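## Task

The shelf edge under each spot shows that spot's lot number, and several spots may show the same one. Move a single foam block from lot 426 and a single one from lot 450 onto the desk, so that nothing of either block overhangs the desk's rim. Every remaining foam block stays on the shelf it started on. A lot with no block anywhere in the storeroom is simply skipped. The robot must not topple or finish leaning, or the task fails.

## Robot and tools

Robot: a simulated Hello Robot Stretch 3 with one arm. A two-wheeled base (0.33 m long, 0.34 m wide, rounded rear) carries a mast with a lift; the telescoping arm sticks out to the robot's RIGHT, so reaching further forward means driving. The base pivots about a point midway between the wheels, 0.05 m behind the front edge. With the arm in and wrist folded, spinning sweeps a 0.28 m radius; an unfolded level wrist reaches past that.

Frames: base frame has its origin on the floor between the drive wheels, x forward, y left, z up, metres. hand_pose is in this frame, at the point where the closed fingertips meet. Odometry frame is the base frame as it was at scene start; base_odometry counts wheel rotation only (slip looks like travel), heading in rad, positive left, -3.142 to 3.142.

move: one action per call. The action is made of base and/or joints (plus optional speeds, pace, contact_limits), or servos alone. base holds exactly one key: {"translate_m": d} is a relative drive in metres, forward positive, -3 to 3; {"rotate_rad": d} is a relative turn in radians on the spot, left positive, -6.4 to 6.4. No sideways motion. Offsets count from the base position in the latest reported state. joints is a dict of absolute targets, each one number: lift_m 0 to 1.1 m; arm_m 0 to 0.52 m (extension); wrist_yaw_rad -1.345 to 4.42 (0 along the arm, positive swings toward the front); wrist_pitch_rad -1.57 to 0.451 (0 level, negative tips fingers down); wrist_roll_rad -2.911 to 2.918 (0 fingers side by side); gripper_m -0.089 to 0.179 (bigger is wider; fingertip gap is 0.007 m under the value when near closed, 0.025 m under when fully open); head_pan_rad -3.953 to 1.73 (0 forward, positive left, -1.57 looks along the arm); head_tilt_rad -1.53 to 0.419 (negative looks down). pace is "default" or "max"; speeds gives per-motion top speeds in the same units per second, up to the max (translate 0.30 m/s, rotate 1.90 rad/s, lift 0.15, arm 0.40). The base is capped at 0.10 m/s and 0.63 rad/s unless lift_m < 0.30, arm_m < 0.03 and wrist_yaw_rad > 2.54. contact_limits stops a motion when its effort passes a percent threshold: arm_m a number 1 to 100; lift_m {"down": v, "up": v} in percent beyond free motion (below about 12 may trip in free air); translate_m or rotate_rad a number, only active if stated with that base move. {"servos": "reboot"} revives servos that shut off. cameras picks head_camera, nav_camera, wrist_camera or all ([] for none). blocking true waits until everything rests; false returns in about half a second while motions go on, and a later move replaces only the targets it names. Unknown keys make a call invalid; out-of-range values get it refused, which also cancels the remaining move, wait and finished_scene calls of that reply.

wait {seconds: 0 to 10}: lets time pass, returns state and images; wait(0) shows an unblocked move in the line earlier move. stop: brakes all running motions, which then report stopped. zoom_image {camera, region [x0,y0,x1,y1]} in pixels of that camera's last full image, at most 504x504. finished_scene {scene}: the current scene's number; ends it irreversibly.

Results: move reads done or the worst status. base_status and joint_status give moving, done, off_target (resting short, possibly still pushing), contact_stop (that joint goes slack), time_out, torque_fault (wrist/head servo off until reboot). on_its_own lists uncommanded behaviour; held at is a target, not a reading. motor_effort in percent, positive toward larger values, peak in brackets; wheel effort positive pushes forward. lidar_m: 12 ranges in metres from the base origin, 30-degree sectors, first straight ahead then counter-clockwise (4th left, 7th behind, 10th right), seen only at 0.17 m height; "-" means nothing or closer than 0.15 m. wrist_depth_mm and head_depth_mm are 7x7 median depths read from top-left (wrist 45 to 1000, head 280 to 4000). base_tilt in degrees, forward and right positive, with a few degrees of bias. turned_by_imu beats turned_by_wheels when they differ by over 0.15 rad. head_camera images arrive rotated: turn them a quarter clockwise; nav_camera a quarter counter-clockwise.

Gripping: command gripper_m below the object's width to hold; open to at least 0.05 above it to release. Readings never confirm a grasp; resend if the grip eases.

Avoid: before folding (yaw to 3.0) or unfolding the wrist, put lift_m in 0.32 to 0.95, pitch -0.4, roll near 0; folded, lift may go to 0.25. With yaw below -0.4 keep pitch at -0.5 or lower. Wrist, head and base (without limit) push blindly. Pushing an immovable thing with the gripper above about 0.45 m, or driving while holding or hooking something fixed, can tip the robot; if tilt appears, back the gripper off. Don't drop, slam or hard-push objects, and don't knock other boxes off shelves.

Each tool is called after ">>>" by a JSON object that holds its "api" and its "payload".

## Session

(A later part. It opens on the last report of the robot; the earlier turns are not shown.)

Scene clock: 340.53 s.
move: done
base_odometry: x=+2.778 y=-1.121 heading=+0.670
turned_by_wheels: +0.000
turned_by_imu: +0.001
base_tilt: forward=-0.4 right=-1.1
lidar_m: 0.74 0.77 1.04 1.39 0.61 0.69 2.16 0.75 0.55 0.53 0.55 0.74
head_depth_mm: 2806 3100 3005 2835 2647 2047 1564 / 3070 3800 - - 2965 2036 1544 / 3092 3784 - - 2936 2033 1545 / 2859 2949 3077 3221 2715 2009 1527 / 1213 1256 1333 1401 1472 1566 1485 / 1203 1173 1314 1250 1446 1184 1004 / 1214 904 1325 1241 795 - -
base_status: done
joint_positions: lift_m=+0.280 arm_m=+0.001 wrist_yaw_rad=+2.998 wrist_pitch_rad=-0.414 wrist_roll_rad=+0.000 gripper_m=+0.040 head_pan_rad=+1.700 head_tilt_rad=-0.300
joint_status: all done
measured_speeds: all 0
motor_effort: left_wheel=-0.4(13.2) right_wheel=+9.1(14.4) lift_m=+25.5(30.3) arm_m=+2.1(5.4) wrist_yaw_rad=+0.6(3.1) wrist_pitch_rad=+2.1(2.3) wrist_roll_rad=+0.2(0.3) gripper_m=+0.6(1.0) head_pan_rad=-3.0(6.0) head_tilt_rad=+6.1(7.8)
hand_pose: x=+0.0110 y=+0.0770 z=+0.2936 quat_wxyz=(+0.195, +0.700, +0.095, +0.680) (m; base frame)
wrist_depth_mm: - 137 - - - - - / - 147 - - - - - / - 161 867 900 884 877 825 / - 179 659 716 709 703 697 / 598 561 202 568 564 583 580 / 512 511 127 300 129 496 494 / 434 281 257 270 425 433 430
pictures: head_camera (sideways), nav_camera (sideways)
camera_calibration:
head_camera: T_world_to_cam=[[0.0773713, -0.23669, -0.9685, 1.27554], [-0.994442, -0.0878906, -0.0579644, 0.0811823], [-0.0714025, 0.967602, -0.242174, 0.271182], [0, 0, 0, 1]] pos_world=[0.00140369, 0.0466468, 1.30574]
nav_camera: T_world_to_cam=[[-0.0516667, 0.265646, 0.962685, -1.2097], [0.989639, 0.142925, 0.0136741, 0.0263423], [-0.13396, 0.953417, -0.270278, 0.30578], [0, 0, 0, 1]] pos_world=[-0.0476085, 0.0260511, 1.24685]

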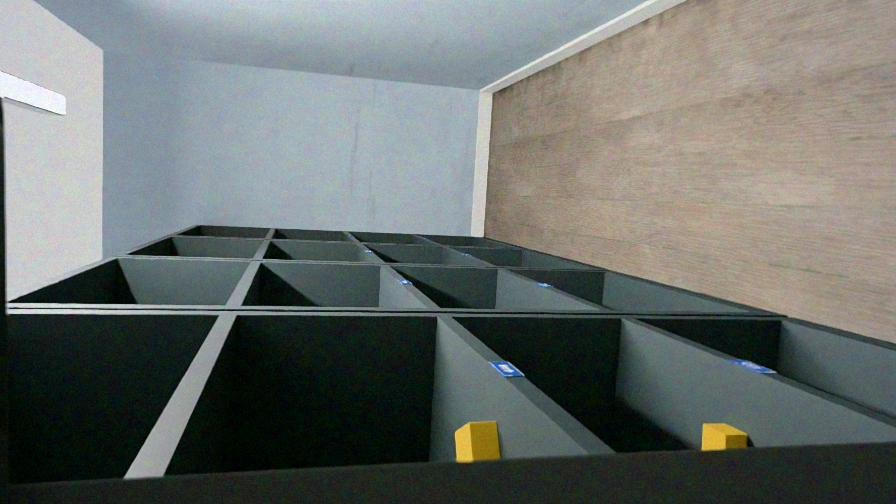

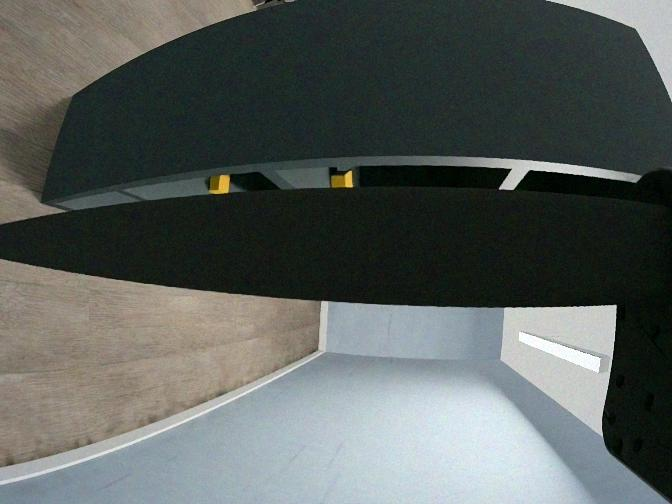

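>>> {"api": "move", "payload": {"base": {"translate_m": 0.22}, "pace": "max", "cameras": []}}

>>> {"api": "move", "payload": {"base": {"rotate_rad": -1.6}, "joints": {"head_pan_rad": -1.57, "head_tilt_rad": -0.45}, "pace": "max", "cameras": []}}

>>> {"api": "move", "payload": {"base": {"translate_m": -0.85}, "pace": "max", "cameras": ["nav_camera","head_camera"]}}

>>> {"api": "zoom_image", "payload": {"camera": "nav_camera", "region": [50, 0, 500, 504]}}

Scene clock: 370.77 s.
move: done
base_odometry: x=+2.950 y=-0.984 heading=+0.670
turned_by_wheels: +0.000
turned_by_imu: +0.000
base_tilt: forward=-0.3 right=-1.3
lidar_m: 0.52 0.54 0.73 1.96 0.69 0.69 2.16 0.75 0.55 0.52 0.54 0.54
head_depth_mm: 2345 2208 2090 1999 1932 1792 1560 / 3062 3714 3828 3572 2750 2025 1567 / 3069 3781 - - 2934 2005 1546 / 3101 3803 - - 2892 1984 1540 / 2913 2126 2266 2397 2476 1999 1535 / 1485 1686 2218 1617 1565 1637 1525 / 1220 1259 1331 1393 1480 - -
base_status: done
joint_positions: lift_m=+0.280 arm_m=+0.001 wrist_yaw_rad=+2.998 wrist_pitch_rad=-0.414 wrist_roll_rad=+0.000 gripper_m=+0.040 head_pan_rad=+1.700 head_tilt_rad=-0.300
joint_status: not commanded
measured_speeds: all 0
motor_effort: left_wheel=+4.2(9.9) right_wheel=+3.7(16.7) lift_m=+27.7(29.3) arm_m=+6.4(6.9) wrist_yaw_rad=+2.1(3.1) wrist_pitch_rad=+2.1(2.2) wrist_roll_rad=+0.1(0.3) gripper_m=+0.4(0.8) head_pan_rad=-2.0(3.1) head_tilt_rad=+4.7(5.9)
hand_pose: x=+0.0110 y=+0.0770 z=+0.2936 quat_wxyz=(+0.195, +0.700, +0.095, +0.680) (m; base frame)
wrist_depth_mm: - 137 - - - - 542 / - 147 - - - - - / - 161 852 893 907 831 606 / 698 186 658 724 705 698 549 / 603 575 202 568 566 582 560 / 507 511 127 302 129 493 496 / 434 281 258 270 422 435 430
pictures: none
No camera images: "cameras" was empty.

Scene clock: 373.47 s.
move: done
base_odometry: x=+2.950 y=-0.984 heading=-0.930
turned_by_wheels: -1.600
turned_by_imu: -1.569
base_tilt: forward=-0.4 right=-1.2
lidar_m: 0.52 0.54 0.55 0.53 0.54 0.73 1.91 0.69 0.69 2.23 0.76 0.55
head_depth_mm: 2756 2915 3100 3353 2254 1596 1212 / 2730 2948 3110 3128 2257 1698 1371 / 2728 2897 3115 3277 2288 1699 1362 / 2720 2909 3140 3230 2244 1684 1349 / 2659 2881 3096 3212 2215 1664 1343 / 2626 2764 2776 2824 2170 1663 1346 / 1684 1702 1713 1758 1775 1600 1334
base_status: done
joint_positions: lift_m=+0.280 arm_m=+0.001 wrist_yaw_rad=+2.998 wrist_pitch_rad=-0.414 wrist_roll_rad=+0.000 gripper_m=+0.040 head_pan_rad=-1.578 head_tilt_rad=-0.450
joint_status: all done
measured_speeds: translate_m=+0.000 rotate_rad=+0.000 lift_m=+0.000 arm_m=+0.000 wrist_yaw_rad=+0.000 wrist_pitch_rad=+0.000 wrist_roll_rad=+0.000 head_pan_rad=+0.024 head_tilt_rad=+0.000
motor_effort: left_wheel=+4.7(15.3) right_wheel=-7.4(14.7) lift_m=+24.4(28.5) arm_m=-7.1(7.6) wrist_yaw_rad=+0.9(2.8) wrist_pitch_rad=+2.1(2.2) wrist_roll_rad=+0.1(0.3) gripper_m=+0.0(0.8) head_pan_rad=+3.3(5.2) head_tilt_rad=-3.6(6.0)
hand_pose: x=+0.0110 y=+0.0770 z=+0.2936 quat_wxyz=(+0.195, +0.700, +0.095, +0.680) (m; base frame)
wrist_depth_mm: 477 137 510 528 533 538 - / 526 147 534 - - - - / - 161 170 - - - - / - 178 188 660 675 672 - / 607 579 203 575 564 588 574 / 517 512 127 301 129 496 492 / 438 280 258 269 422 434 431
pictures: none
No camera images: "cameras" was empty.

Scene clock: 377.63 s.
move: done
base_odometry: x=+2.442 y=-0.303 heading=-0.930
turned_by_wheels: +0.000
turned_by_imu: +0.000
base_tilt: forward=-0.5 right=-1.2
lidar_m: 1.37 0.74 0.53 0.51 0.52 0.70 1.85 0.73 0.73 0.95 0.59 1.42
head_depth_mm: 574 846 917 839 613 1017 813 / 585 843 912 825 607 1010 809 / 599 841 907 816 600 1004 802 / 612 835 907 806 594 1002 800 / 630 836 902 794 590 989 798 / 648 831 897 787 586 983 795 / 670 829 884 779 580 944 789
base_status: done
joint_positions: lift_m=+0.280 arm_m=+0.001 wrist_yaw_rad=+2.998 wrist_pitch_rad=-0.414 wrist_roll_rad=+0.000 gripper_m=+0.040 head_pan_rad=-1.570 head_tilt_rad=-0.450
joint_status: not commanded
measured_speeds: all 0
motor_effort: left_wheel=-4.2(13.3) right_wheel=-5.3(15.5) lift_m=+25.9(26.1) arm_m=-11.2(12.7) wrist_yaw_rad=+2.3(3.2) wrist_pitch_rad=+2.1(2.3) wrist_roll_rad=+0.0(0.3) gripper_m=+0.4(1.0) head_pan_rad=+3.7(4.0) head_tilt_rad=-3.7(4.5)
hand_pose: x=+0.0110 y=+0.0770 z=+0.2936 quat_wxyz=(+0.195, +0.700, +0.095, +0.680) (m; base frame)
wrist_depth_mm: 464 137 498 509 520 537 541 / 510 148 525 540 - - - / 537 161 169 - - - - / - 178 188 - 676 670 674 / 601 563 202 571 572 579 577 / 507 510 127 300 130 495 496 / 434 281 258 270 422 433 433
pictures: head_camera (sideways), nav_camera (sideways)
camera_calibration:
head_camera: T_world_to_cam=[[-0.0465852, 0.386799, -0.920986, 1.21423], [0.997506, -0.0309212, -0.0634422, 0.0761009], [-0.0530174, -0.921645, -0.384394, 0.456207], [0, 0, 0, 1]] pos_world=[0.00484099, -0.0468501, 1.29848]
nav_camera: T_world_to_cam=[[0.0173816, -0.411044, 0.91145, -1.14317], [-0.99979, -0.0170788, 0.011364, 0.0415193], [0.0108954, -0.911455, -0.411255, 0.488387], [0, 0, 0, 1]] pos_world=[0.0560594, -0.0240405, 1.24232]

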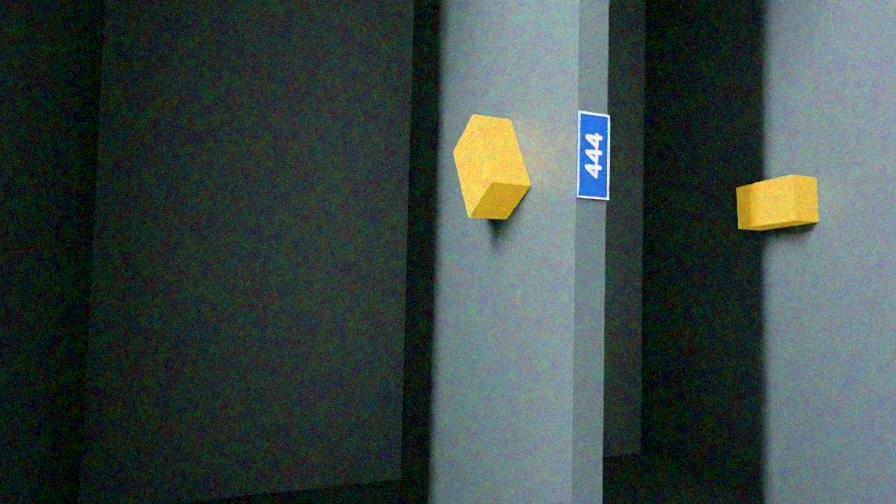

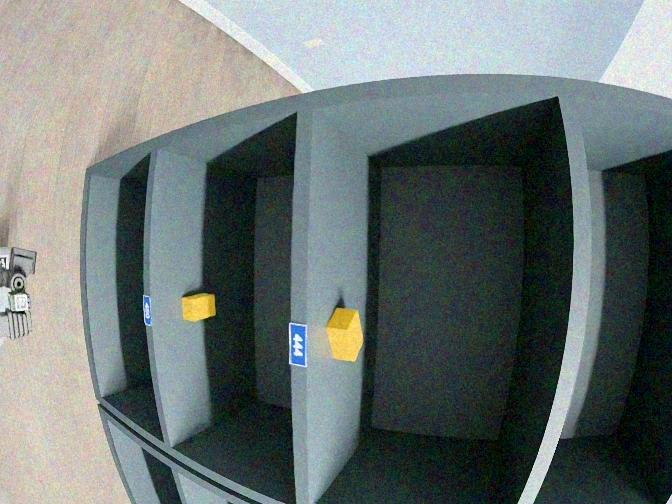

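Scaled by 1.000.

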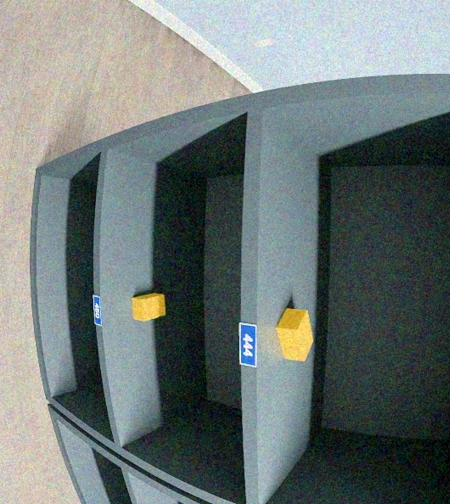

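>>> {"api": "zoom_image", "payload": {"camera": "nav_camera", "region": [120, 280, 190, 340]}}

>>> {"api": "move", "payload": {"joints": {"head_pan_rad": -1.57, "head_tilt_rad": -0.75}, "cameras": ["head_camera"]}}

Scaled by 7.200 from the camera's 672x504 image, which has a finer 792x594 frame.

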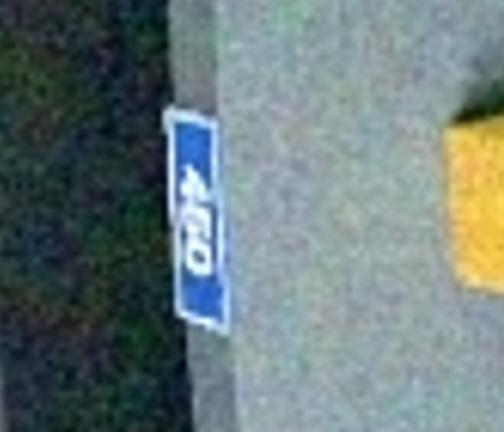

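Scene clock: 382.37 s.
move: done
base_odometry: x=+2.442 y=-0.303 heading=-0.930
turned_by_wheels: +0.000
turned_by_imu: +0.000
base_tilt: forward=-0.4 right=-1.3
lidar_m: 1.37 0.74 0.53 0.51 0.52 0.70 1.84 0.73 0.73 0.95 0.59 1.42
head_depth_mm: 784 860 625 1150 954 1222 1162 / 785 855 608 1135 944 1237 1151 / 782 843 589 1127 915 1222 1148 / 783 835 607 1114 930 1220 1140 / 783 835 598 1110 929 1214 1138 / 781 835 592 1100 919 1208 1127 / 779 833 586 1000 890 1035 1123
base_status: not commanded
joint_positions: lift_m=+0.280 arm_m=+0.001 wrist_yaw_rad=+2.998 wrist_pitch_rad=-0.414 wrist_roll_rad=+0.000 gripper_m=+0.040 head_pan_rad=-1.570 head_tilt_rad=-0.759
joint_status: all done
measured_speeds: all 0
motor_effort: left_wheel=-4.8(4.8) right_wheel=-5.1(6.2) lift_m=+28.1(28.1) arm_m=-10.4(11.2) wrist_yaw_rad=+2.8(2.8) wrist_pitch_rad=+2.1(2.2) wrist_roll_rad=+0.0(0.3) gripper_m=+0.2(0.6) head_pan_rad=+3.1(4.5) head_tilt_rad=-4.2(9.2)
hand_pose: x=+0.0110 y=+0.0770 z=+0.2936 quat_wxyz=(+0.195, +0.700, +0.095, +0.680) (m; base frame)
wrist_depth_mm: 465 137 492 510 527 536 544 / 511 148 528 545 - - - / 547 161 169 - - - - / - 178 188 - 674 679 666 / 608 556 202 579 562 576 575 / 516 511 126 300 129 494 493 / 433 280 258 270 421 430 431
pictures: head_camera (sideways)
camera_calibration:
head_camera: T_world_to_cam=[[-0.0469528, 0.648524, -0.759745, 1.00403], [0.99749, -0.00992157, -0.0701148, 0.084769], [-0.053009, -0.76113, -0.64643, 0.797112], [0, 0, 0, 1]] pos_world=[0.00483989, -0.0435901, 1.28403]

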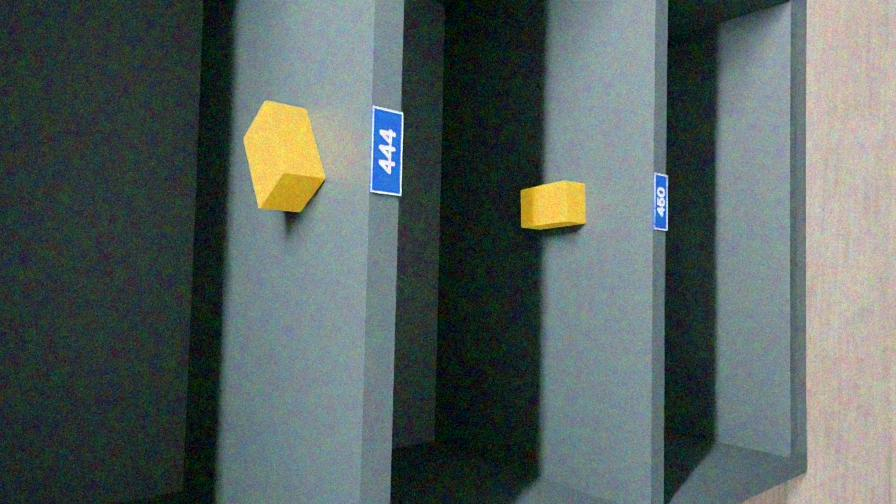

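>>> {"api": "zoom_image", "payload": {"camera": "head_camera", "region": [500, 150, 700, 250]}}

Scaled by 2.520 from the camera's 896x504 image, which has a finer 1280x720 frame.

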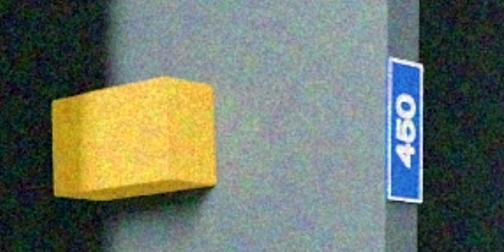

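>>> {"api": "zoom_image", "payload": {"camera": "head_camera", "region": [640, 165, 680, 240]}}

Scaled by 6.720 from the camera's 896x504 image, which has a finer 1280x720 frame.

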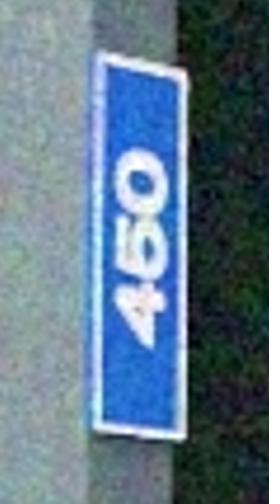

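>>> {"api": "move", "payload": {"base": {"translate_m": -0.103}, "joints": {"lift_m": 0.6, "head_tilt_rad": -0.6}, "pace": "max", "cameras": []}}

>>> {"api": "move", "payload": {"joints": {"wrist_yaw_rad": 0.0, "wrist_pitch_rad": -0.4, "gripper_m": 0.179}, "pace": "max", "cameras": []}}

>>> {"api": "move", "payload": {"joints": {"wrist_pitch_rad": -0.28, "lift_m": 0.57}, "cameras": ["wrist_camera","head_camera"]}}

Scene clock: 422.43 s.
move: done
base_odometry: x=+2.380 y=-0.221 heading=-0.930
turned_by_wheels: +0.000
turned_by_imu: -0.001
base_tilt: forward=-0.2 right=-1.2
lidar_m: 1.46 0.74 0.53 0.50 0.52 0.70 1.83 1.39 0.66 0.95 0.65 1.53
head_depth_mm: 781 858 911 608 1040 891 1046 / 778 857 908 601 1106 878 1145 / 774 855 904 596 1103 878 1133 / 774 846 898 588 1088 871 1133 / 772 849 881 610 1083 867 1133 / 770 844 868 605 1070 863 1121 / 766 847 854 601 1069 857 1116
base_status: done
joint_positions: lift_m=+0.600 arm_m=+0.001 wrist_yaw_rad=+2.998 wrist_pitch_rad=-0.414 wrist_roll_rad=+0.000 gripper_m=+0.040 head_pan_rad=-1.570 head_tilt_rad=-0.597
joint_status: all done
measured_speeds: all 0
motor_effort: left_wheel=+2.0(12.1) right_wheel=-8.5(15.1) lift_m=+26.5(32.1) arm_m=-8.9(9.8) wrist_yaw_rad=+1.5(2.5) wrist_pitch_rad=+2.2(2.3) wrist_roll_rad=+0.1(0.3) gripper_m=+0.3(0.9) head_pan_rad=+2.2(3.2) head_tilt_rad=-5.5(6.8)
hand_pose: x=+0.0110 y=+0.0770 z=+0.6135 quat_wxyz=(+0.195, +0.700, +0.096, +0.680) (m; base frame)
wrist_depth_mm: 467 136 487 508 526 540 545 / 500 147 525 541 - - - / 539 161 171 - - - - / - 178 187 - - - - / - - 200 - 152 - - / - - 127 151 127 857 852 / 769 - 260 769 756 767 761
pictures: none
No camera images: "cameras" was empty.

Scene clock: 424.37 s.
move: done
base_odometry: x=+2.380 y=-0.221 heading=-0.930
turned_by_wheels: +0.000
turned_by_imu: +0.000
base_tilt: forward=-0.3 right=-1.3
lidar_m: 1.47 0.74 0.53 0.51 0.52 0.70 1.83 1.38 0.66 0.95 0.65 1.53
head_depth_mm: 779 857 910 604 1031 884 1049 / 779 854 909 597 1105 883 1143 / 777 854 901 594 1099 877 1138 / 772 852 887 589 1088 869 1131 / 772 847 873 608 1084 865 1130 / 772 847 862 603 1075 858 1123 / 770 843 848 598 1061 858 1120
base_status: not commanded
joint_positions: lift_m=+0.600 arm_m=+0.001 wrist_yaw_rad=+0.003 wrist_pitch_rad=-0.414 wrist_roll_rad=+0.000 gripper_m=+0.179 head_pan_rad=-1.570 head_tilt_rad=-0.600
joint_status: all done
measured_speeds: all 0
motor_effort: left_wheel=+2.1(2.3) right_wheel=-8.3(9.3) lift_m=+23.7(26.2) arm_m=-7.8(9.4) wrist_yaw_rad=-3.2(7.7) wrist_pitch_rad=+2.2(5.0) wrist_roll_rad=-0.1(0.3) gripper_m=+0.7(84.2) head_pan_rad=+2.3(3.0) head_tilt_rad=-5.4(6.1)
hand_pose: x=-0.0208 y=-0.3704 z=+0.6135 quat_wxyz=(+0.693, +0.147, -0.691, -0.145) (m; base frame)
wrist_depth_mm: - - - - - - - / - - - - - - - / - - - - - - - / - - - - 320 328 326 / - 145 - - - 327 319 / - 139 - - - - - / - 653 - - - - 105
pictures: none
No camera images: "cameras" was empty.

Scene clock: 425.43 s.
move: done
base_odometry: x=+2.380 y=-0.221 heading=-0.930
turned_by_wheels: +0.000
turned_by_imu: +0.000
base_tilt: forward=-0.4 right=-1.3
lidar_m: 1.47 0.73 0.53 0.51 0.52 0.70 1.83 1.39 0.66 0.95 0.65 1.53
head_depth_mm: 782 857 914 602 1033 885 1046 / 778 855 905 597 1104 880 1144 / 776 854 900 595 1100 872 1133 / 773 851 888 586 1088 868 1131 / 772 849 874 608 1085 867 1124 / 772 847 861 605 1071 859 1118 / 768 845 846 596 1065 853 1118
base_status: not commanded
joint_positions: lift_m=+0.570 arm_m=+0.001 wrist_yaw_rad=+0.003 wrist_pitch_rad=-0.303 wrist_roll_rad=+0.000 gripper_m=+0.179 head_pan_rad=-1.570 head_tilt_rad=-0.600
joint_status: all done
measured_speeds: all 0
motor_effort: left_wheel=+1.7(2.5) right_wheel=-8.4(8.9) lift_m=+23.2(25.1) arm_m=-8.4(8.4) wrist_yaw_rad=-2.4(4.3) wrist_pitch_rad=+3.7(5.7) wrist_roll_rad=+0.2(0.3) gripper_m=+0.5(1.3) head_pan_rad=+2.0(2.4) head_tilt_rad=-4.9(6.1)
hand_pose: x=-0.0208 y=-0.3830 z=+0.6094 quat_wxyz=(+0.700, +0.108, -0.698, -0.106) (m; base frame)
wrist_depth_mm: - - - - - - - / - - - - - 639 - / - - - - - - - / - - - - - - - / 321 314 315 316 315 310 307 / - 140 - - - - - / - - - - - - 105
pictures: head_camera (sideways), wrist_camera
camera_calibration:
head_camera: T_world_to_cam=[[-0.0467984, 0.520036, -0.852861, 1.12538], [0.997502, -0.0208953, -0.0674762, 0.0813462], [-0.0529109, -0.853888, -0.51776, 0.629695], [0, 0, 0, 1]] pos_world=[0.00484064, -0.0458485, 1.29131]
wrist_camera: T_world_to_cam=[[-0.998879, -0.0424651, -0.0209359, -0.0176739], [-0.00219914, 0.48333, -0.875435, 0.751068], [0.0472944, -0.874407, -0.482882, 0.126585], [0, 0, 0, 1]] pos_world=[-0.0219892, -0.253078, 0.718268]

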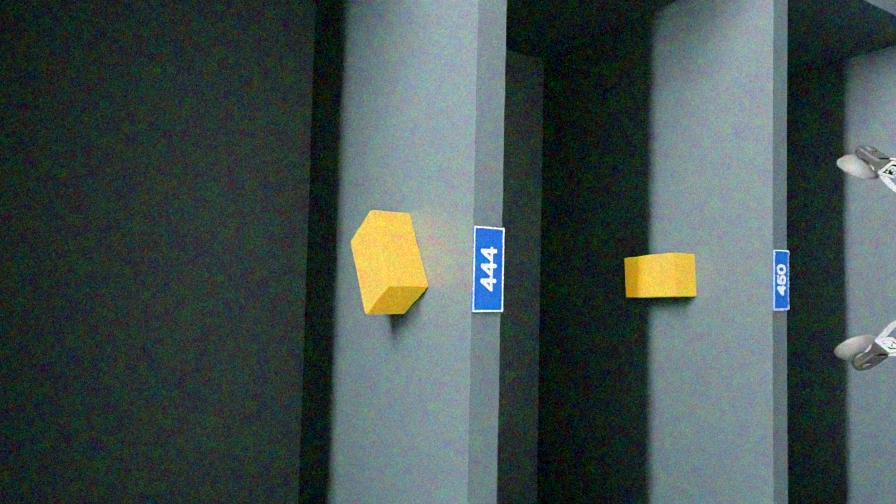

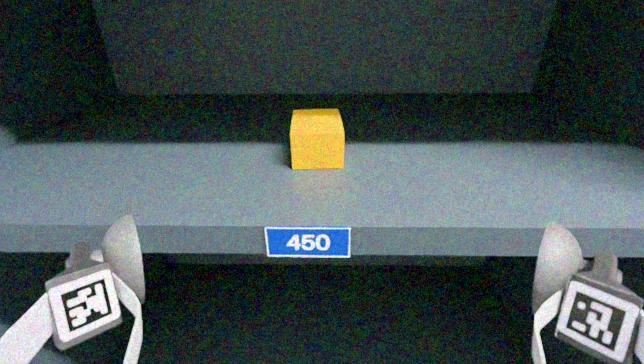

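>>> {"api": "move", "payload": {"base": {"translate_m": 0.025}, "joints": {"lift_m": 0.545}, "cameras": []}}

>>> {"api": "move", "payload": {"joints": {"arm_m": 0.14}, "cameras": ["wrist_camera"]}}

Scene clock: 435.53 s.
move: done
base_odometry: x=+2.395 y=-0.241 heading=-0.930
turned_by_wheels: +0.000
turned_by_imu: +0.000
base_tilt: forward=-0.3 right=-1.1
lidar_m: 1.44 0.74 0.53 0.51 0.52 0.70 1.83 0.73 0.67 0.95 0.63 1.50
head_depth_mm: 781 855 910 604 1073 885 1090 / 781 856 907 597 1105 880 1145 / 774 854 901 591 1096 874 1135 / 775 849 887 586 1085 872 1131 / 771 847 872 610 1080 866 1131 / 769 842 860 604 1074 860 1118 / 768 846 850 597 1063 852 1117
base_status: done
joint_positions: lift_m=+0.545 arm_m=+0.001 wrist_yaw_rad=+0.003 wrist_pitch_rad=-0.302 wrist_roll_rad=+0.000 gripper_m=+0.179 head_pan_rad=-1.570 head_tilt_rad=-0.600
joint_status: all done
measured_speeds: all 0
motor_effort: left_wheel=+4.8(10.3) right_wheel=+7.0(8.4) lift_m=+23.1(27.9) arm_m=-6.7(7.6) wrist_yaw_rad=-2.9(4.4) wrist_pitch_rad=+3.5(3.7) wrist_roll_rad=+0.1(0.3) gripper_m=+0.7(1.0) head_pan_rad=+1.5(2.1) head_tilt_rad=-5.2(5.8)
hand_pose: x=-0.0209 y=-0.3831 z=+0.5846 quat_wxyz=(+0.700, +0.107, -0.699, -0.106) (m; base frame)
wrist_depth_mm: - - - - - - 615 / - - - - - - - / - - - - - - - / 317 317 316 312 310 308 306 / 308 306 308 - 304 300 296 / - 140 - - - - - / - - - - - - 105
pictures: none
No camera images: "cameras" was empty.

Scene clock: 437.80 s.
move: done
base_odometry: x=+2.395 y=-0.241 heading=-0.930
turned_by_wheels: +0.000
turned_by_imu: +0.000
base_tilt: forward=-0.3 right=-1.1
lidar_m: 1.44 0.74 0.53 0.51 0.52 0.70 1.84 0.72 0.67 0.95 0.63 1.51
head_depth_mm: 781 860 909 605 1073 887 1093 / 779 857 906 597 1107 878 1133 / 779 855 898 592 1095 874 707 / 773 849 888 587 1091 869 577 / 773 848 876 609 1081 865 1125 / 771 844 860 603 1074 856 1120 / 767 842 847 598 1063 854 1120
base_status: not commanded
joint_positions: lift_m=+0.545 arm_m=+0.140 wrist_yaw_rad=+0.003 wrist_pitch_rad=-0.302 wrist_roll_rad=+0.000 gripper_m=+0.179 head_pan_rad=-1.570 head_tilt_rad=-0.600
joint_status: all done
measured_speeds: all 0
motor_effort: left_wheel=+4.7(5.4) right_wheel=+6.3(7.4) lift_m=+24.6(25.1) arm_m=+12.1(14.4) wrist_yaw_rad=-2.6(4.0) wrist_pitch_rad=+3.5(3.7) wrist_roll_rad=+0.0(0.3) gripper_m=+0.1(1.0) head_pan_rad=+1.2(2.1) head_tilt_rad=-4.7(6.4)
hand_pose: x=-0.0209 y=-0.5225 z=+0.5846 quat_wxyz=(+0.700, +0.107, -0.699, -0.106) (m; base frame)
wrist_depth_mm: - - - - - - 500 / - - - - - - 542 / - - - - - - - / 318 315 314 - 312 307 306 / 263 250 258 259 256 256 266 / 118 200 213 213 212 211 211 / 178 182 182 186 180 179 107
pictures: wrist_camera
camera_calibration:
wrist_camera: T_world_to_cam=[[-0.998888, -0.0422612, -0.020884, -0.024075], [-0.00210168, 0.48251, -0.875888, 0.796687], [0.0470928, -0.874871, -0.482062, -0.00817254], [0, 0, 0, 1]] pos_world=[-0.0219889, -0.392577, 0.693367]

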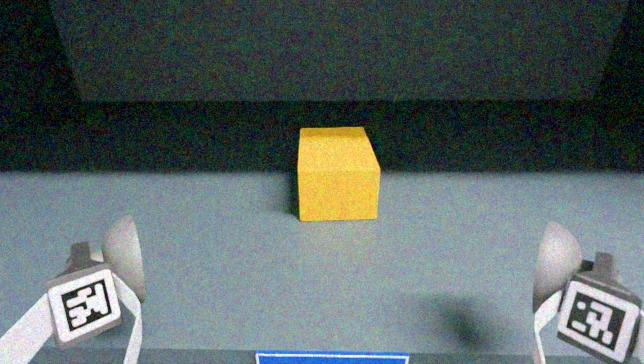

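>>> {"api": "move", "payload": {"joints": {"arm_m": 0.268, "lift_m": 0.541}, "contact_limits": {"arm_m": 35}, "cameras": ["wrist_camera"]}}

>>> {"api": "move", "payload": {"joints": {"gripper_m": 0.05}, "cameras": ["wrist_camera"]}}

>>> {"api": "move", "payload": {"joints": {"lift_m": 0.62}, "cameras": ["wrist_camera"]}}

Scene clock: 450.80 s.
move: done
base_odometry: x=+2.395 y=-0.241 heading=-0.930
turned_by_wheels: +0.000
turned_by_imu: +0.000
base_tilt: forward=-0.5 right=-1.3
lidar_m: 1.44 0.73 0.53 0.51 0.52 0.70 1.84 0.73 0.67 0.95 0.63 1.50
head_depth_mm: 781 862 912 603 1075 885 1095 / 780 856 910 597 1103 877 1114 / 776 856 899 592 1095 843 584 / 772 850 886 586 1086 689 1083 / 771 847 872 610 1081 841 1127 / 771 843 859 602 1075 858 1120 / 767 842 847 597 1064 855 1115
base_status: not commanded
joint_positions: lift_m=+0.541 arm_m=+0.268 wrist_yaw_rad=+0.003 wrist_pitch_rad=-0.302 wrist_roll_rad=+0.000 gripper_m=+0.179 head_pan_rad=-1.570 head_tilt_rad=-0.600
joint_status: all done
measured_speeds: all 0
motor_effort: left_wheel=+5.0(5.4) right_wheel=+6.7(7.2) lift_m=+25.1(27.5) arm_m=+13.2(14.2) wrist_yaw_rad=-3.1(4.0) wrist_pitch_rad=+3.4(3.7) wrist_roll_rad=-0.3(0.4) gripper_m=+1.0(1.1) head_pan_rad=+0.5(1.2) head_tilt_rad=-4.5(5.1)
contact_limits: arm_m 35 (drawing in: default 31, maximum 55; extending or still: default 39, maximum 69)
hand_pose: x=-0.0209 y=-0.6505 z=+0.5806 quat_wxyz=(+0.700, +0.107, -0.699, -0.106) (m; base frame)
wrist_depth_mm: 401 397 397 392 393 393 394 / - - - - - - - / - - - - - - - / 310 304 305 - 302 298 312 / 254 243 253 170 250 249 248 / 118 195 208 146 192 205 204 / 167 173 172 146 166 170 107
pictures: wrist_camera
camera_calibration:
wrist_camera: T_world_to_cam=[[-0.998888, -0.042263, -0.0208851, -0.0295639], [-0.00209751, 0.482433, -0.875931, 0.854886], [0.0470951, -0.874913, -0.481985, -0.122072], [0, 0, 0, 1]] pos_world=[-0.0219889, -0.520476, 0.689367]

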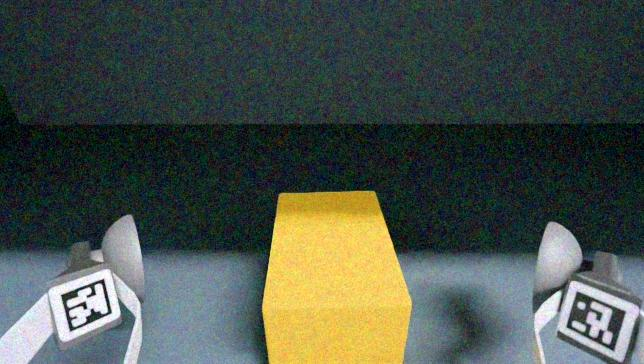

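Scene clock: 452.63 s.
move: done
base_odometry: x=+2.395 y=-0.241 heading=-0.930
turned_by_wheels: +0.000
turned_by_imu: +0.000
base_tilt: forward=-0.3 right=-1.2
lidar_m: 1.44 0.74 0.53 0.51 0.52 0.70 1.83 0.73 0.67 0.95 0.63 1.50
head_depth_mm: 779 857 908 604 1072 884 1100 / 779 853 908 598 1105 878 1119 / 772 853 903 591 1091 873 584 / 773 851 886 585 1086 688 1081 / 770 850 873 609 1076 864 1127 / 769 846 862 602 1068 860 1121 / 766 846 847 596 1067 856 1119
base_status: not commanded
joint_positions: lift_m=+0.541 arm_m=+0.268 wrist_yaw_rad=+0.003 wrist_pitch_rad=-0.302 wrist_roll_rad=+0.000 gripper_m=+0.050 head_pan_rad=-1.570 head_tilt_rad=-0.600
joint_status: all done
measured_speeds: all 0
motor_effort: left_wheel=+4.7(5.3) right_wheel=+6.7(7.2) lift_m=+26.9(27.4) arm_m=+12.8(13.6) wrist_yaw_rad=-4.2(4.7) wrist_pitch_rad=+3.5(3.7) wrist_roll_rad=+0.2(0.3) gripper_m=-3.7(82.2) head_pan_rad=+0.2(1.0) head_tilt_rad=-4.5(5.2)
contact_limits: arm_m 35 (drawing in: default 31, maximum 55; extending or still: default 39, maximum 69)
hand_pose: x=-0.0209 y=-0.6505 z=+0.5806 quat_wxyz=(+0.700, +0.107, -0.699, -0.106) (m; base frame)
wrist_depth_mm: 397 398 394 394 396 395 391 / - - - - - - - / - - - - - - - / 308 307 306 319 300 298 314 / 255 254 159 170 163 249 248 / 210 216 129 146 128 205 205 / 178 167 172 146 151 170 175
pictures: wrist_camera
camera_calibration:
wrist_camera: T_world_to_cam=[[-0.998888, -0.042263, -0.0208851, -0.0295639], [-0.00209751, 0.482433, -0.875931, 0.854886], [0.0470951, -0.874913, -0.481985, -0.122072], [0, 0, 0, 1]] pos_world=[-0.0219889, -0.520476, 0.689367]

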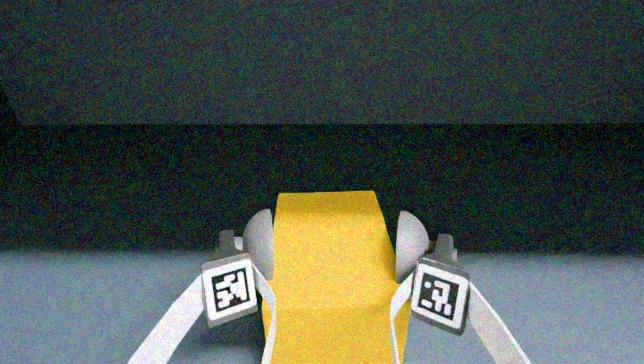

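Scene clock: 454.20 s.
move: done
base_odometry: x=+2.395 y=-0.241 heading=-0.930
turned_by_wheels: +0.000
turned_by_imu: +0.000
base_tilt: forward=-0.3 right=-1.2
lidar_m: 1.44 0.74 0.53 0.50 0.52 0.70 1.83 0.73 0.67 0.95 0.63 1.51
head_depth_mm: 779 856 912 604 1073 884 1094 / 780 856 910 597 1103 857 462 / 774 853 899 591 1095 546 1114 / 776 851 884 583 1083 568 1134 / 770 845 873 610 1080 864 1126 / 771 846 859 602 1071 856 1119 / 768 843 847 596 1066 856 1113
base_status: not commanded
joint_positions: lift_m=+0.620 arm_m=+0.268 wrist_yaw_rad=+0.003 wrist_pitch_rad=-0.302 wrist_roll_rad=+0.000 gripper_m=+0.050 head_pan_rad=-1.570 head_tilt_rad=-0.600
joint_status: all done
measured_speeds: all 0
motor_effort: left_wheel=+4.7(5.3) right_wheel=+6.1(7.4) lift_m=+29.1(31.9) arm_m=+11.3(13.3) wrist_yaw_rad=-2.3(4.4) wrist_pitch_rad=+3.5(3.6) wrist_roll_rad=+0.0(0.3) gripper_m=-3.9(4.5) head_pan_rad=-0.2(0.7) head_tilt_rad=-4.2(5.2)
contact_limits: arm_m 35 (drawing in: default 31, maximum 55; extending or still: default 39, maximum 69)
hand_pose: x=-0.0209 y=-0.6505 z=+0.6596 quat_wxyz=(+0.700, +0.107, -0.699, -0.106) (m; base frame)
wrist_depth_mm: 398 399 398 393 396 396 392 / - - - - - - - / - - - - - - - / - - - - - - - / - - 151 170 149 - - / 317 316 129 146 128 300 308 / 268 99 259 146 150 258 263
pictures: wrist_camera
camera_calibration:
wrist_camera: T_world_to_cam=[[-0.998888, -0.042263, -0.0208851, -0.0279182], [-0.00209751, 0.482433, -0.875931, 0.924133], [0.0470951, -0.874913, -0.481985, -0.0840825], [0, 0, 0, 1]] pos_world=[-0.0219889, -0.520576, 0.768367]

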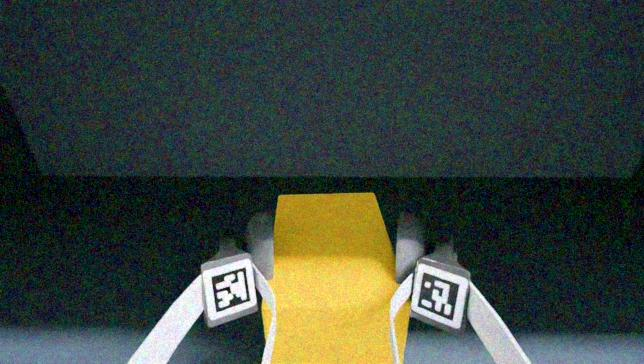

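>>> {"api": "move", "payload": {"joints": {"gripper_m": 0.034}, "cameras": []}}

>>> {"api": "move", "payload": {"joints": {"arm_m": 0.0, "lift_m": 0.66}, "cameras": ["wrist_camera"]}}

Scene clock: 459.40 s.
move: done
base_odometry: x=+2.395 y=-0.241 heading=-0.930
turned_by_wheels: +0.000
turned_by_imu: +0.000
base_tilt: forward=-0.5 right=-1.2
lidar_m: 1.44 0.73 0.53 0.51 0.52 0.70 1.83 0.72 0.67 0.95 0.63 1.51
head_depth_mm: 779 859 909 603 1071 887 1096 / 779 857 907 598 1105 858 462 / 775 851 897 592 1095 547 1107 / 774 851 889 586 1085 569 1132 / 771 850 873 608 1083 866 1124 / 771 846 859 603 1072 858 1118 / 766 840 852 597 1066 856 1117
base_status: not commanded
joint_positions: lift_m=+0.620 arm_m=+0.268 wrist_yaw_rad=+0.003 wrist_pitch_rad=-0.302 wrist_roll_rad=+0.000 gripper_m=+0.034 head_pan_rad=-1.570 head_tilt_rad=-0.600
joint_status: all done
measured_speeds: all 0
motor_effort: left_wheel=+4.9(5.3) right_wheel=+7.2(7.2) lift_m=+29.0(30.2) arm_m=+8.2(8.3) wrist_yaw_rad=-1.6(4.0) wrist_pitch_rad=+3.4(3.6) wrist_roll_rad=-0.1(0.2) gripper_m=-8.3(64.8) head_pan_rad=-0.6(0.7) head_tilt_rad=-4.4(4.6)
contact_limits: arm_m 35 (drawing in: default 31, maximum 55; extending or still: default 39, maximum 69)
hand_pose: x=-0.0209 y=-0.6505 z=+0.6596 quat_wxyz=(+0.700, +0.107, -0.699, -0.106) (m; base frame)
wrist_depth_mm: 397 401 397 393 392 392 392 / - - - - - - - / - - - - - - - / - - - - - - - / - - 153 170 150 - - / 317 314 128 146 128 298 308 / 269 252 251 146 150 264 263
pictures: none
No camera images: "cameras" was empty.

Scene clock: 462.60 s.
move: done
base_odometry: x=+2.395 y=-0.241 heading=-0.930
turned_by_wheels: +0.000
turned_by_imu: +0.000
base_tilt: forward=-0.3 right=-1.2
lidar_m: 1.44 0.74 0.53 0.51 0.52 0.70 1.83 0.73 0.67 0.95 0.63 1.50
head_depth_mm: 779 857 911 605 1069 887 1094 / 776 853 907 598 1104 881 1141 / 776 853 898 590 1097 876 1115 / 774 850 889 586 1090 870 584 / 772 847 872 609 1082 865 1105 / 771 844 858 605 1072 861 1115 / 769 843 847 597 1062 855 1114
base_status: not commanded
joint_positions: lift_m=+0.660 arm_m=+0.001 wrist_yaw_rad=+0.003 wrist_pitch_rad=-0.302 wrist_roll_rad=+0.000 gripper_m=+0.034 head_pan_rad=-1.570 head_tilt_rad=-0.600
joint_status: all done
measured_speeds: all 0
motor_effort: left_wheel=+4.7(5.3) right_wheel=+6.7(7.3) lift_m=+23.8(32.2) arm_m=-12.1(14.2) wrist_yaw_rad=-2.1(4.5) wrist_pitch_rad=+3.5(3.7) wrist_roll_rad=+0.1(0.3) gripper_m=-8.6(9.0) head_pan_rad=-1.1(1.4) head_tilt_rad=-3.4(4.7)
hand_pose: x=-0.0209 y=-0.3831 z=+0.6996 quat_wxyz=(+0.700, +0.107, -0.699, -0.106) (m; base frame)
wrist_depth_mm: - - - - - - 614 / - - - - - - - / - - - - - - - / - - - - - - 559 / - - 153 169 150 - - / - - 128 146 129 - - / - - - 145 144 - -
pictures: wrist_camera
camera_calibration:
wrist_camera: T_world_to_cam=[[-0.998888, -0.042263, -0.0208851, -0.0157775], [-0.00209751, 0.482433, -0.875931, 0.830119], [0.0470951, -0.874913, -0.481985, 0.169236], [0, 0, 0, 1]] pos_world=[-0.0219889, -0.253076, 0.808367]

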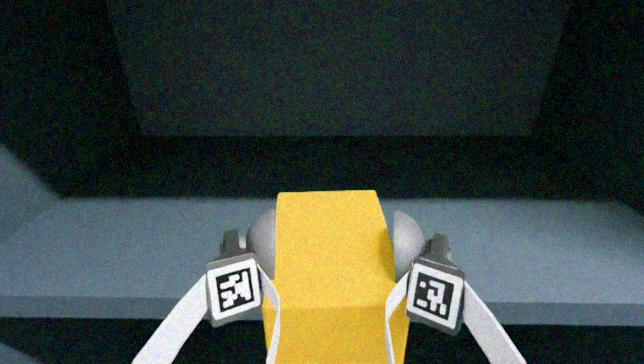

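>>> {"api": "move", "payload": {"base": {"translate_m": 0.9}, "joints": {"wrist_yaw_rad": 1.5, "lift_m": 0.8}, "cameras": []}}

>>> {"api": "move", "payload": {"base": {"rotate_rad": -1.787}, "joints": {"head_pan_rad": 0.0, "head_tilt_rad": -0.5}, "cameras": ["nav_camera"]}}

Scene clock: 503.53 s.
move: done
base_odometry: x=+2.933 y=-0.962 heading=-0.929
turned_by_wheels: +0.000
turned_by_imu: +0.000
base_tilt: forward=-0.2 right=-1.1
lidar_m: 0.55 0.57 0.55 0.53 0.54 0.73 1.90 0.70 0.67 2.35 0.80 0.57
head_depth_mm: 2689 2901 3239 2532 1189 1174 1162 / 2666 2889 3168 2545 1868 1480 1273 / 2671 2930 3209 2497 1853 1475 1238 / 2648 2902 3212 2439 1857 1465 1225 / 2616 2927 3204 2460 1845 1468 1224 / 2604 2716 2769 2323 1801 1446 1213 / 1712 1740 1771 1789 1695 1446 1216
base_status: done
joint_positions: lift_m=+0.800 arm_m=+0.001 wrist_yaw_rad=+1.497 wrist_pitch_rad=-0.302 wrist_roll_rad=+0.000 gripper_m=+0.034 head_pan_rad=-1.570 head_tilt_rad=-0.600
joint_status: all done
measured_speeds: all 0
motor_effort: left_wheel=+7.8(12.4) right_wheel=+1.3(12.1) lift_m=+25.4(31.7) arm_m=-11.5(12.4) wrist_yaw_rad=+2.1(5.6) wrist_pitch_rad=+3.5(3.7) wrist_roll_rad=+0.1(0.3) gripper_m=-8.6(9.0) head_pan_rad=-2.3(3.0) head_tilt_rad=-2.8(4.3)
hand_pose: x=+0.2155 y=-0.1631 z=+0.8396 quat_wxyz=(+0.585, +0.553, -0.439, +0.398) (m; base frame)
wrist_depth_mm: - - - - - - - / - - - - - - - / - - - - - - - / - - - - - - - / - - 153 170 151 - - / - - 128 146 128 - - / - - - 145 144 - -
pictures: none
No camera images: "cameras" was empty.

Scene clock: 507.47 s.
move: done
base_odometry: x=+2.933 y=-0.962 heading=-2.716
turned_by_wheels: -1.787
turned_by_imu: -1.758
base_tilt: forward=-0.2 right=-1.2
lidar_m: 1.01 1.04 0.62 0.55 0.55 0.59 0.53 0.53 0.62 1.14 1.43 0.67
head_depth_mm: 760 776 789 810 825 852 877 / 2892 3065 2724 1013 1039 1076 1110 / 2797 3067 3324 2996 2098 1570 1310 / 2743 2960 3172 2902 2091 1603 1305 / 2695 2852 3150 2889 2074 1588 1300 / 2629 2848 3069 2911 2059 1576 1298 / 2575 2775 3036 2867 2025 1586 1288
base_status: done
joint_positions: lift_m=+0.800 arm_m=+0.001 wrist_yaw_rad=+1.497 wrist_pitch_rad=-0.302 wrist_roll_rad=+0.000 gripper_m=+0.034 head_pan_rad=+0.001 head_tilt_rad=-0.500
joint_status: all done
measured_speeds: all 0
motor_effort: left_wheel=+8.0(12.1) right_wheel=-9.8(13.5) lift_m=+24.1(25.9) arm_m=-11.5(12.8) wrist_yaw_rad=+1.4(3.3) wrist_pitch_rad=+3.6(3.7) wrist_roll_rad=+0.1(0.3) gripper_m=-8.2(8.8) head_pan_rad=-3.8(4.7) head_tilt_rad=+3.5(7.8)
hand_pose: x=+0.2155 y=-0.1631 z=+0.8396 quat_wxyz=(+0.585, +0.554, -0.439, +0.398) (m; base frame)
wrist_depth_mm: - - - - - - - / - - - - - - - / - - - - - - - / - - - - - - - / - - 160 170 157 - - / - - 128 146 129 - - / - - - 145 147 - -
pictures: nav_camera (sideways)
camera_calibration:
nav_camera: T_world_to_cam=[[0.455983, 0.0172622, 0.889821, -1.11767], [0.0173926, -0.999794, 0.0104828, 0.0364642], [0.889818, 0.0106963, -0.456189, 0.541474], [0, 0, 0, 1]] pos_world=[0.0271896, 0.0499583, 1.24116]

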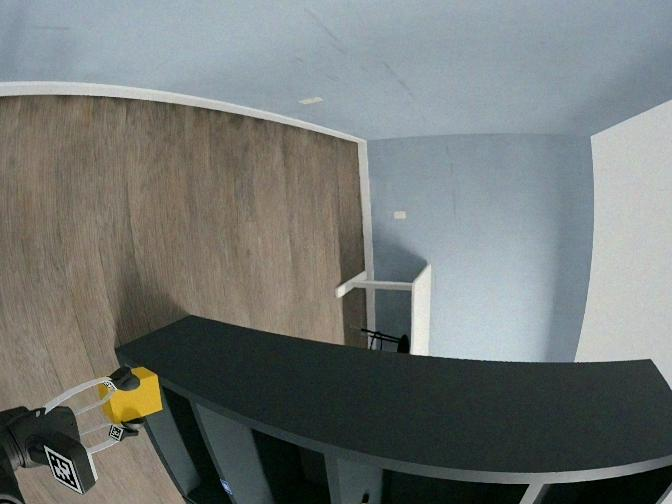

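>>> {"api": "move", "payload": {"base": {"rotate_rad": 0.122}, "cameras": []}}

>>> {"api": "move", "payload": {"base": {"translate_m": 1.0}, "cameras": []}}

>>> {"api": "move", "payload": {"base": {"translate_m": 0.95}, "joints": {"head_pan_rad": -1.57}, "cameras": []}}

>>> {"api": "move", "payload": {"base": {"rotate_rad": 1.665}, "cameras": ["nav_camera"]}}

Scene clock: 528.57 s.
move: done
base_odometry: x=+2.933 y=-0.962 heading=-2.594
turned_by_wheels: +0.122
turned_by_imu: +0.120
base_tilt: forward=-0.2 right=-1.1
lidar_m: 2.90 0.87 0.59 0.55 0.56 0.56 0.53 0.53 0.68 1.50 1.43 0.67
head_depth_mm: 2781 3046 2805 1000 1001 1006 1015 / 2777 2952 3137 3049 2103 1520 1267 / 2699 2927 3186 2999 2110 1617 1309 / 2671 2915 3174 2919 2073 1605 1305 / 2691 2876 3079 2916 2064 1582 1303 / 2637 2855 3119 2903 2018 1581 1296 / 2485 2479 2433 2408 1998 1574 1292
base_status: done
joint_positions: lift_m=+0.800 arm_m=+0.001 wrist_yaw_rad=+1.497 wrist_pitch_rad=-0.302 wrist_roll_rad=+0.000 gripper_m=+0.034 head_pan_rad=+0.000 head_tilt_rad=-0.500
joint_status: not commanded
measured_speeds: all 0
motor_effort: left_wheel=-8.7(11.9) right_wheel=+8.4(11.2) lift_m=+25.0(25.0) arm_m=-11.8(12.7) wrist_yaw_rad=+0.6(2.5) wrist_pitch_rad=+3.5(3.6) wrist_roll_rad=-0.1(0.3) gripper_m=-8.5(8.6) head_pan_rad=-3.4(3.6) head_tilt_rad=+3.2(4.6)
hand_pose: x=+0.2155 y=-0.1631 z=+0.8396 quat_wxyz=(+0.585, +0.554, -0.439, +0.398) (m; base frame)
wrist_depth_mm: - - - - - - - / - - - - - - - / - - - - - - - / - - - - - - - / - - 160 170 157 - - / - - 128 146 129 - - / - - - 146 144 - -
pictures: none
No camera images: "cameras" was empty.

Scene clock: 539.70 s.
move: done
base_odometry: x=+2.079 y=-1.482 heading=-2.595
turned_by_wheels: +0.000
turned_by_imu: +0.000
base_tilt: forward=-0.4 right=-1.1
lidar_m: 2.23 1.03 0.70 0.65 0.66 0.84 1.51 0.58 0.40 0.37 3.51 1.92
head_depth_mm: 1913 2080 2194 2517 2130 1620 1319 / 1910 2063 2182 2415 2106 1622 1318 / 1880 2036 2222 2437 2088 1610 1316 / 1864 2020 2179 2408 2061 1589 1304 / 1839 1983 2190 2377 2054 1597 1301 / 1838 1945 2132 2346 2040 1574 1289 / 1819 1945 2127 2297 2034 1560 1289
base_status: done
joint_positions: lift_m=+0.800 arm_m=+0.001 wrist_yaw_rad=+1.497 wrist_pitch_rad=-0.302 wrist_roll_rad=+0.000 gripper_m=+0.034 head_pan_rad=+0.000 head_tilt_rad=-0.500
joint_status: not commanded
measured_speeds: all 0
motor_effort: left_wheel=-0.1(7.0) right_wheel=+10.3(13.8) lift_m=+28.9(30.1) arm_m=-11.6(12.5) wrist_yaw_rad=+0.9(3.4) wrist_pitch_rad=+3.4(3.7) wrist_roll_rad=+0.0(0.3) gripper_m=-8.3(8.9) head_pan_rad=-3.0(3.7) head_tilt_rad=+4.6(4.9)
hand_pose: x=+0.2155 y=-0.1631 z=+0.8396 quat_wxyz=(+0.585, +0.554, -0.439, +0.398) (m; base frame)
wrist_depth_mm: - - - - - - - / - - - - - - - / - - - - - - - / - - - - - - - / - - 160 169 169 - - / - - 128 145 129 - - / - - - 146 150 - -
pictures: none
No camera images: "cameras" was empty.

Scene clock: 550.33 s.
move: done
base_odometry: x=+1.268 y=-1.976 heading=-2.595
turned_by_wheels: +0.000
turned_by_imu: +0.000
base_tilt: forward=-0.4 right=-1.3
lidar_m: 1.30 1.18 0.80 0.75 0.76 0.96 2.13 1.03 1.28 2.81 1.75 1.05
head_depth_mm: 2105 2118 2120 2129 2027 1633 1326 / 2818 2764 2812 2681 2127 1606 1311 / 3326 3564 3679 2986 2087 1612 1319 / 3309 3592 3824 2975 2086 1605 1309 / 2981 3404 3617 2934 2051 1598 1297 / 3235 3536 3736 2883 2053 1579 1289 / 3207 3394 3597 2880 2028 1565 1281
base_status: done
joint_positions: lift_m=+0.800 arm_m=+0.001 wrist_yaw_rad=+1.497 wrist_pitch_rad=-0.302 wrist_roll_rad=+0.000 gripper_m=+0.034 head_pan_rad=-1.570 head_tilt_rad=-0.500
joint_status: all done
measured_speeds: all 0
motor_effort: left_wheel=+0.0(7.2) right_wheel=+9.8(13.8) lift_m=+27.7(29.6) arm_m=-11.6(12.6) wrist_yaw_rad=+1.6(3.2) wrist_pitch_rad=+3.5(3.7) wrist_roll_rad=+0.1(0.3) gripper_m=-8.3(9.0) head_pan_rad=+3.8(5.5) head_tilt_rad=+3.3(4.8)
hand_pose: x=+0.2155 y=-0.1631 z=+0.8396 quat_wxyz=(+0.585, +0.554, -0.439, +0.398) (m; base frame)
wrist_depth_mm: - - - - - - - / - - - - - - - / - - - - - - - / - - - - - - - / - - 160 170 170 - - / - - 128 146 128 - - / - - - 146 150 - -
pictures: none
No camera images: "cameras" was empty.

Scene clock: 554.10 s.
move: done
base_odometry: x=+1.268 y=-1.976 heading=-0.930
turned_by_wheels: +1.665
turned_by_imu: +1.637
base_tilt: forward=-0.4 right=-1.2
lidar_m: 0.74 0.77 1.04 1.17 1.03 1.37 3.51 1.37 1.05 1.30 1.08 0.77
head_depth_mm: 1080 1167 1277 1373 1550 1635 1330 / 1081 1171 1272 1396 1554 1621 1316 / 1077 1163 1263 1395 1539 1616 1316 / 1074 1159 1262 1381 1534 1595 1301 / 1072 1157 1255 1383 1534 1584 1299 / 1065 1153 1252 1372 1526 1581 1295 / 1062 1149 1248 1371 1517 1568 1278
base_status: done
joint_positions: lift_m=+0.800 arm_m=+0.001 wrist_yaw_rad=+1.497 wrist_pitch_rad=-0.302 wrist_roll_rad=+0.000 gripper_m=+0.034 head_pan_rad=-1.570 head_tilt_rad=-0.500
joint_status: not commanded
measured_speeds: all 0
motor_effort: left_wheel=-8.5(12.5) right_wheel=+9.4(12.9) lift_m=+27.4(28.6) arm_m=-12.3(13.0) wrist_yaw_rad=+2.1(3.1) wrist_pitch_rad=+3.6(3.7) wrist_roll_rad=+0.0(0.5) gripper_m=-8.1(8.8) head_pan_rad=+3.5(4.0) head_tilt_rad=+3.5(4.2)
hand_pose: x=+0.2155 y=-0.1631 z=+0.8396 quat_wxyz=(+0.585, +0.554, -0.439, +0.398) (m; base frame)
wrist_depth_mm: - - - - - - - / - - - - - - - / - - - - - - - / - - - - - - - / - - 153 170 151 - - / - - 128 146 128 - - / - - 142 145 150 - -
pictures: nav_camera (sideways)
camera_calibration:
nav_camera: T_world_to_cam=[[0.0173985, -0.455979, 0.88982, -1.11495], [-0.999789, -0.017632, 0.0105134, 0.0426287], [0.0108954, -0.889816, -0.45619, 0.546915], [0, 0, 0, 1]] pos_world=[0.0560594, -0.0209902, 1.24116]

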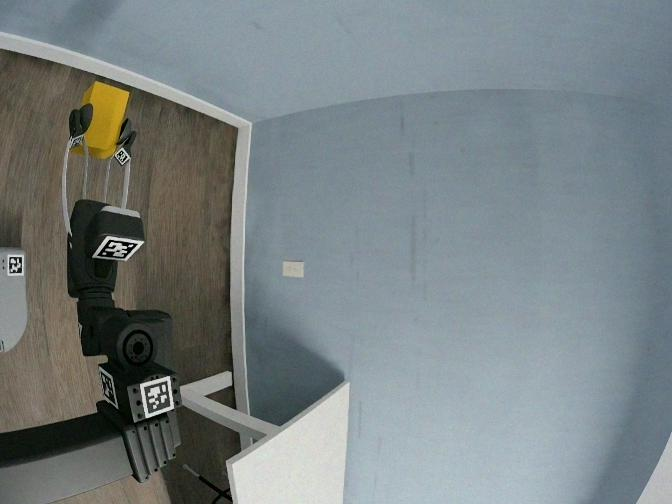

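>>> {"api": "move", "payload": {"base": {"translate_m": -1.12}, "cameras": ["nav_camera","head_camera"]}}

Scene clock: 570.23 s.
move: done
base_odometry: x=+0.599 y=-1.078 heading=-0.931
turned_by_wheels: +0.000
turned_by_imu: +0.000
base_tilt: forward=-0.3 right=-1.2
lidar_m: 1.85 1.91 1.00 0.96 0.99 1.34 2.42 1.89 0.70 0.84 0.97 1.84
head_depth_mm: 1106 1189 1306 1369 951 735 1326 / 1093 1187 1296 1359 950 749 1277 / 1098 1180 1288 1347 943 745 1275 / 1091 1180 1291 1332 934 744 1272 / 1088 1179 1282 1324 925 738 1292 / 1086 1171 1279 1306 920 734 1287 / 1079 1170 1267 1292 914 732 1285
base_status: done
joint_positions: lift_m=+0.800 arm_m=+0.001 wrist_yaw_rad=+1.497 wrist_pitch_rad=-0.302 wrist_roll_rad=+0.000 gripper_m=+0.034 head_pan_rad=-1.570 head_tilt_rad=-0.500
joint_status: not commanded
measured_speeds: all 0
motor_effort: left_wheel=-8.6(12.5) right_wheel=-1.8(11.5) lift_m=+25.7(28.1) arm_m=-10.2(12.9) wrist_yaw_rad=+1.7(3.8) wrist_pitch_rad=+3.5(3.7) wrist_roll_rad=+0.1(0.3) gripper_m=-8.6(9.0) head_pan_rad=+2.4(3.5) head_tilt_rad=+2.4(4.1)
hand_pose: x=+0.2155 y=-0.1631 z=+0.8396 quat_wxyz=(+0.585, +0.554, -0.439, +0.398) (m; base frame)
wrist_depth_mm: - - - - - - - / - - - - - - - / - - - - - - - / - - - - - - - / - - 160 170 169 - - / - - 128 146 128 - - / - - - 146 150 - -
pictures: head_camera (sideways), nav_camera (sideways)
camera_calibration:
head_camera: T_world_to_cam=[[-0.0466639, 0.432237, -0.900552, 1.18761], [0.997508, -0.0275958, -0.064933, 0.0780442], [-0.0529179, -0.901338, -0.429872, 0.51537], [0, 0, 0, 1]] pos_world=[0.00484104, -0.0466529, 1.29612]
nav_camera: T_world_to_cam=[[0.0173985, -0.455979, 0.88982, -1.11495], [-0.999789, -0.017632, 0.0105134, 0.0426287], [0.0108954, -0.889816, -0.45619, 0.546915], [0, 0, 0, 1]] pos_world=[0.0560594, -0.0209902, 1.24116]

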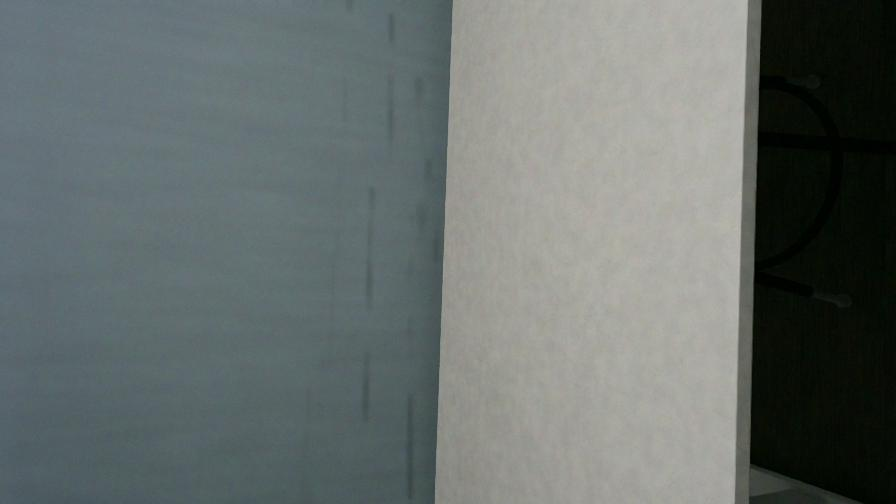

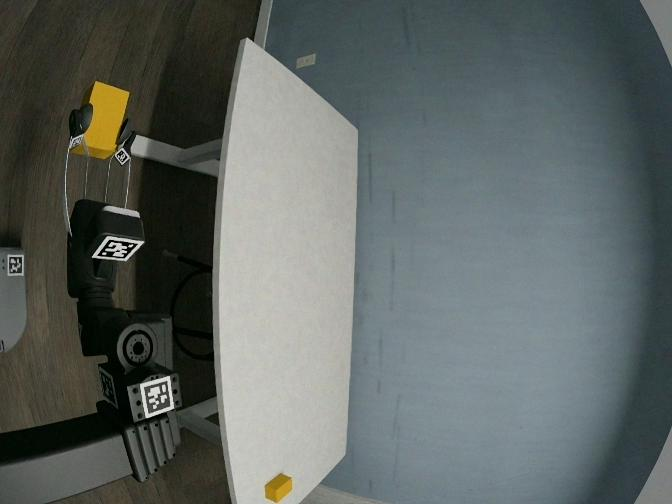

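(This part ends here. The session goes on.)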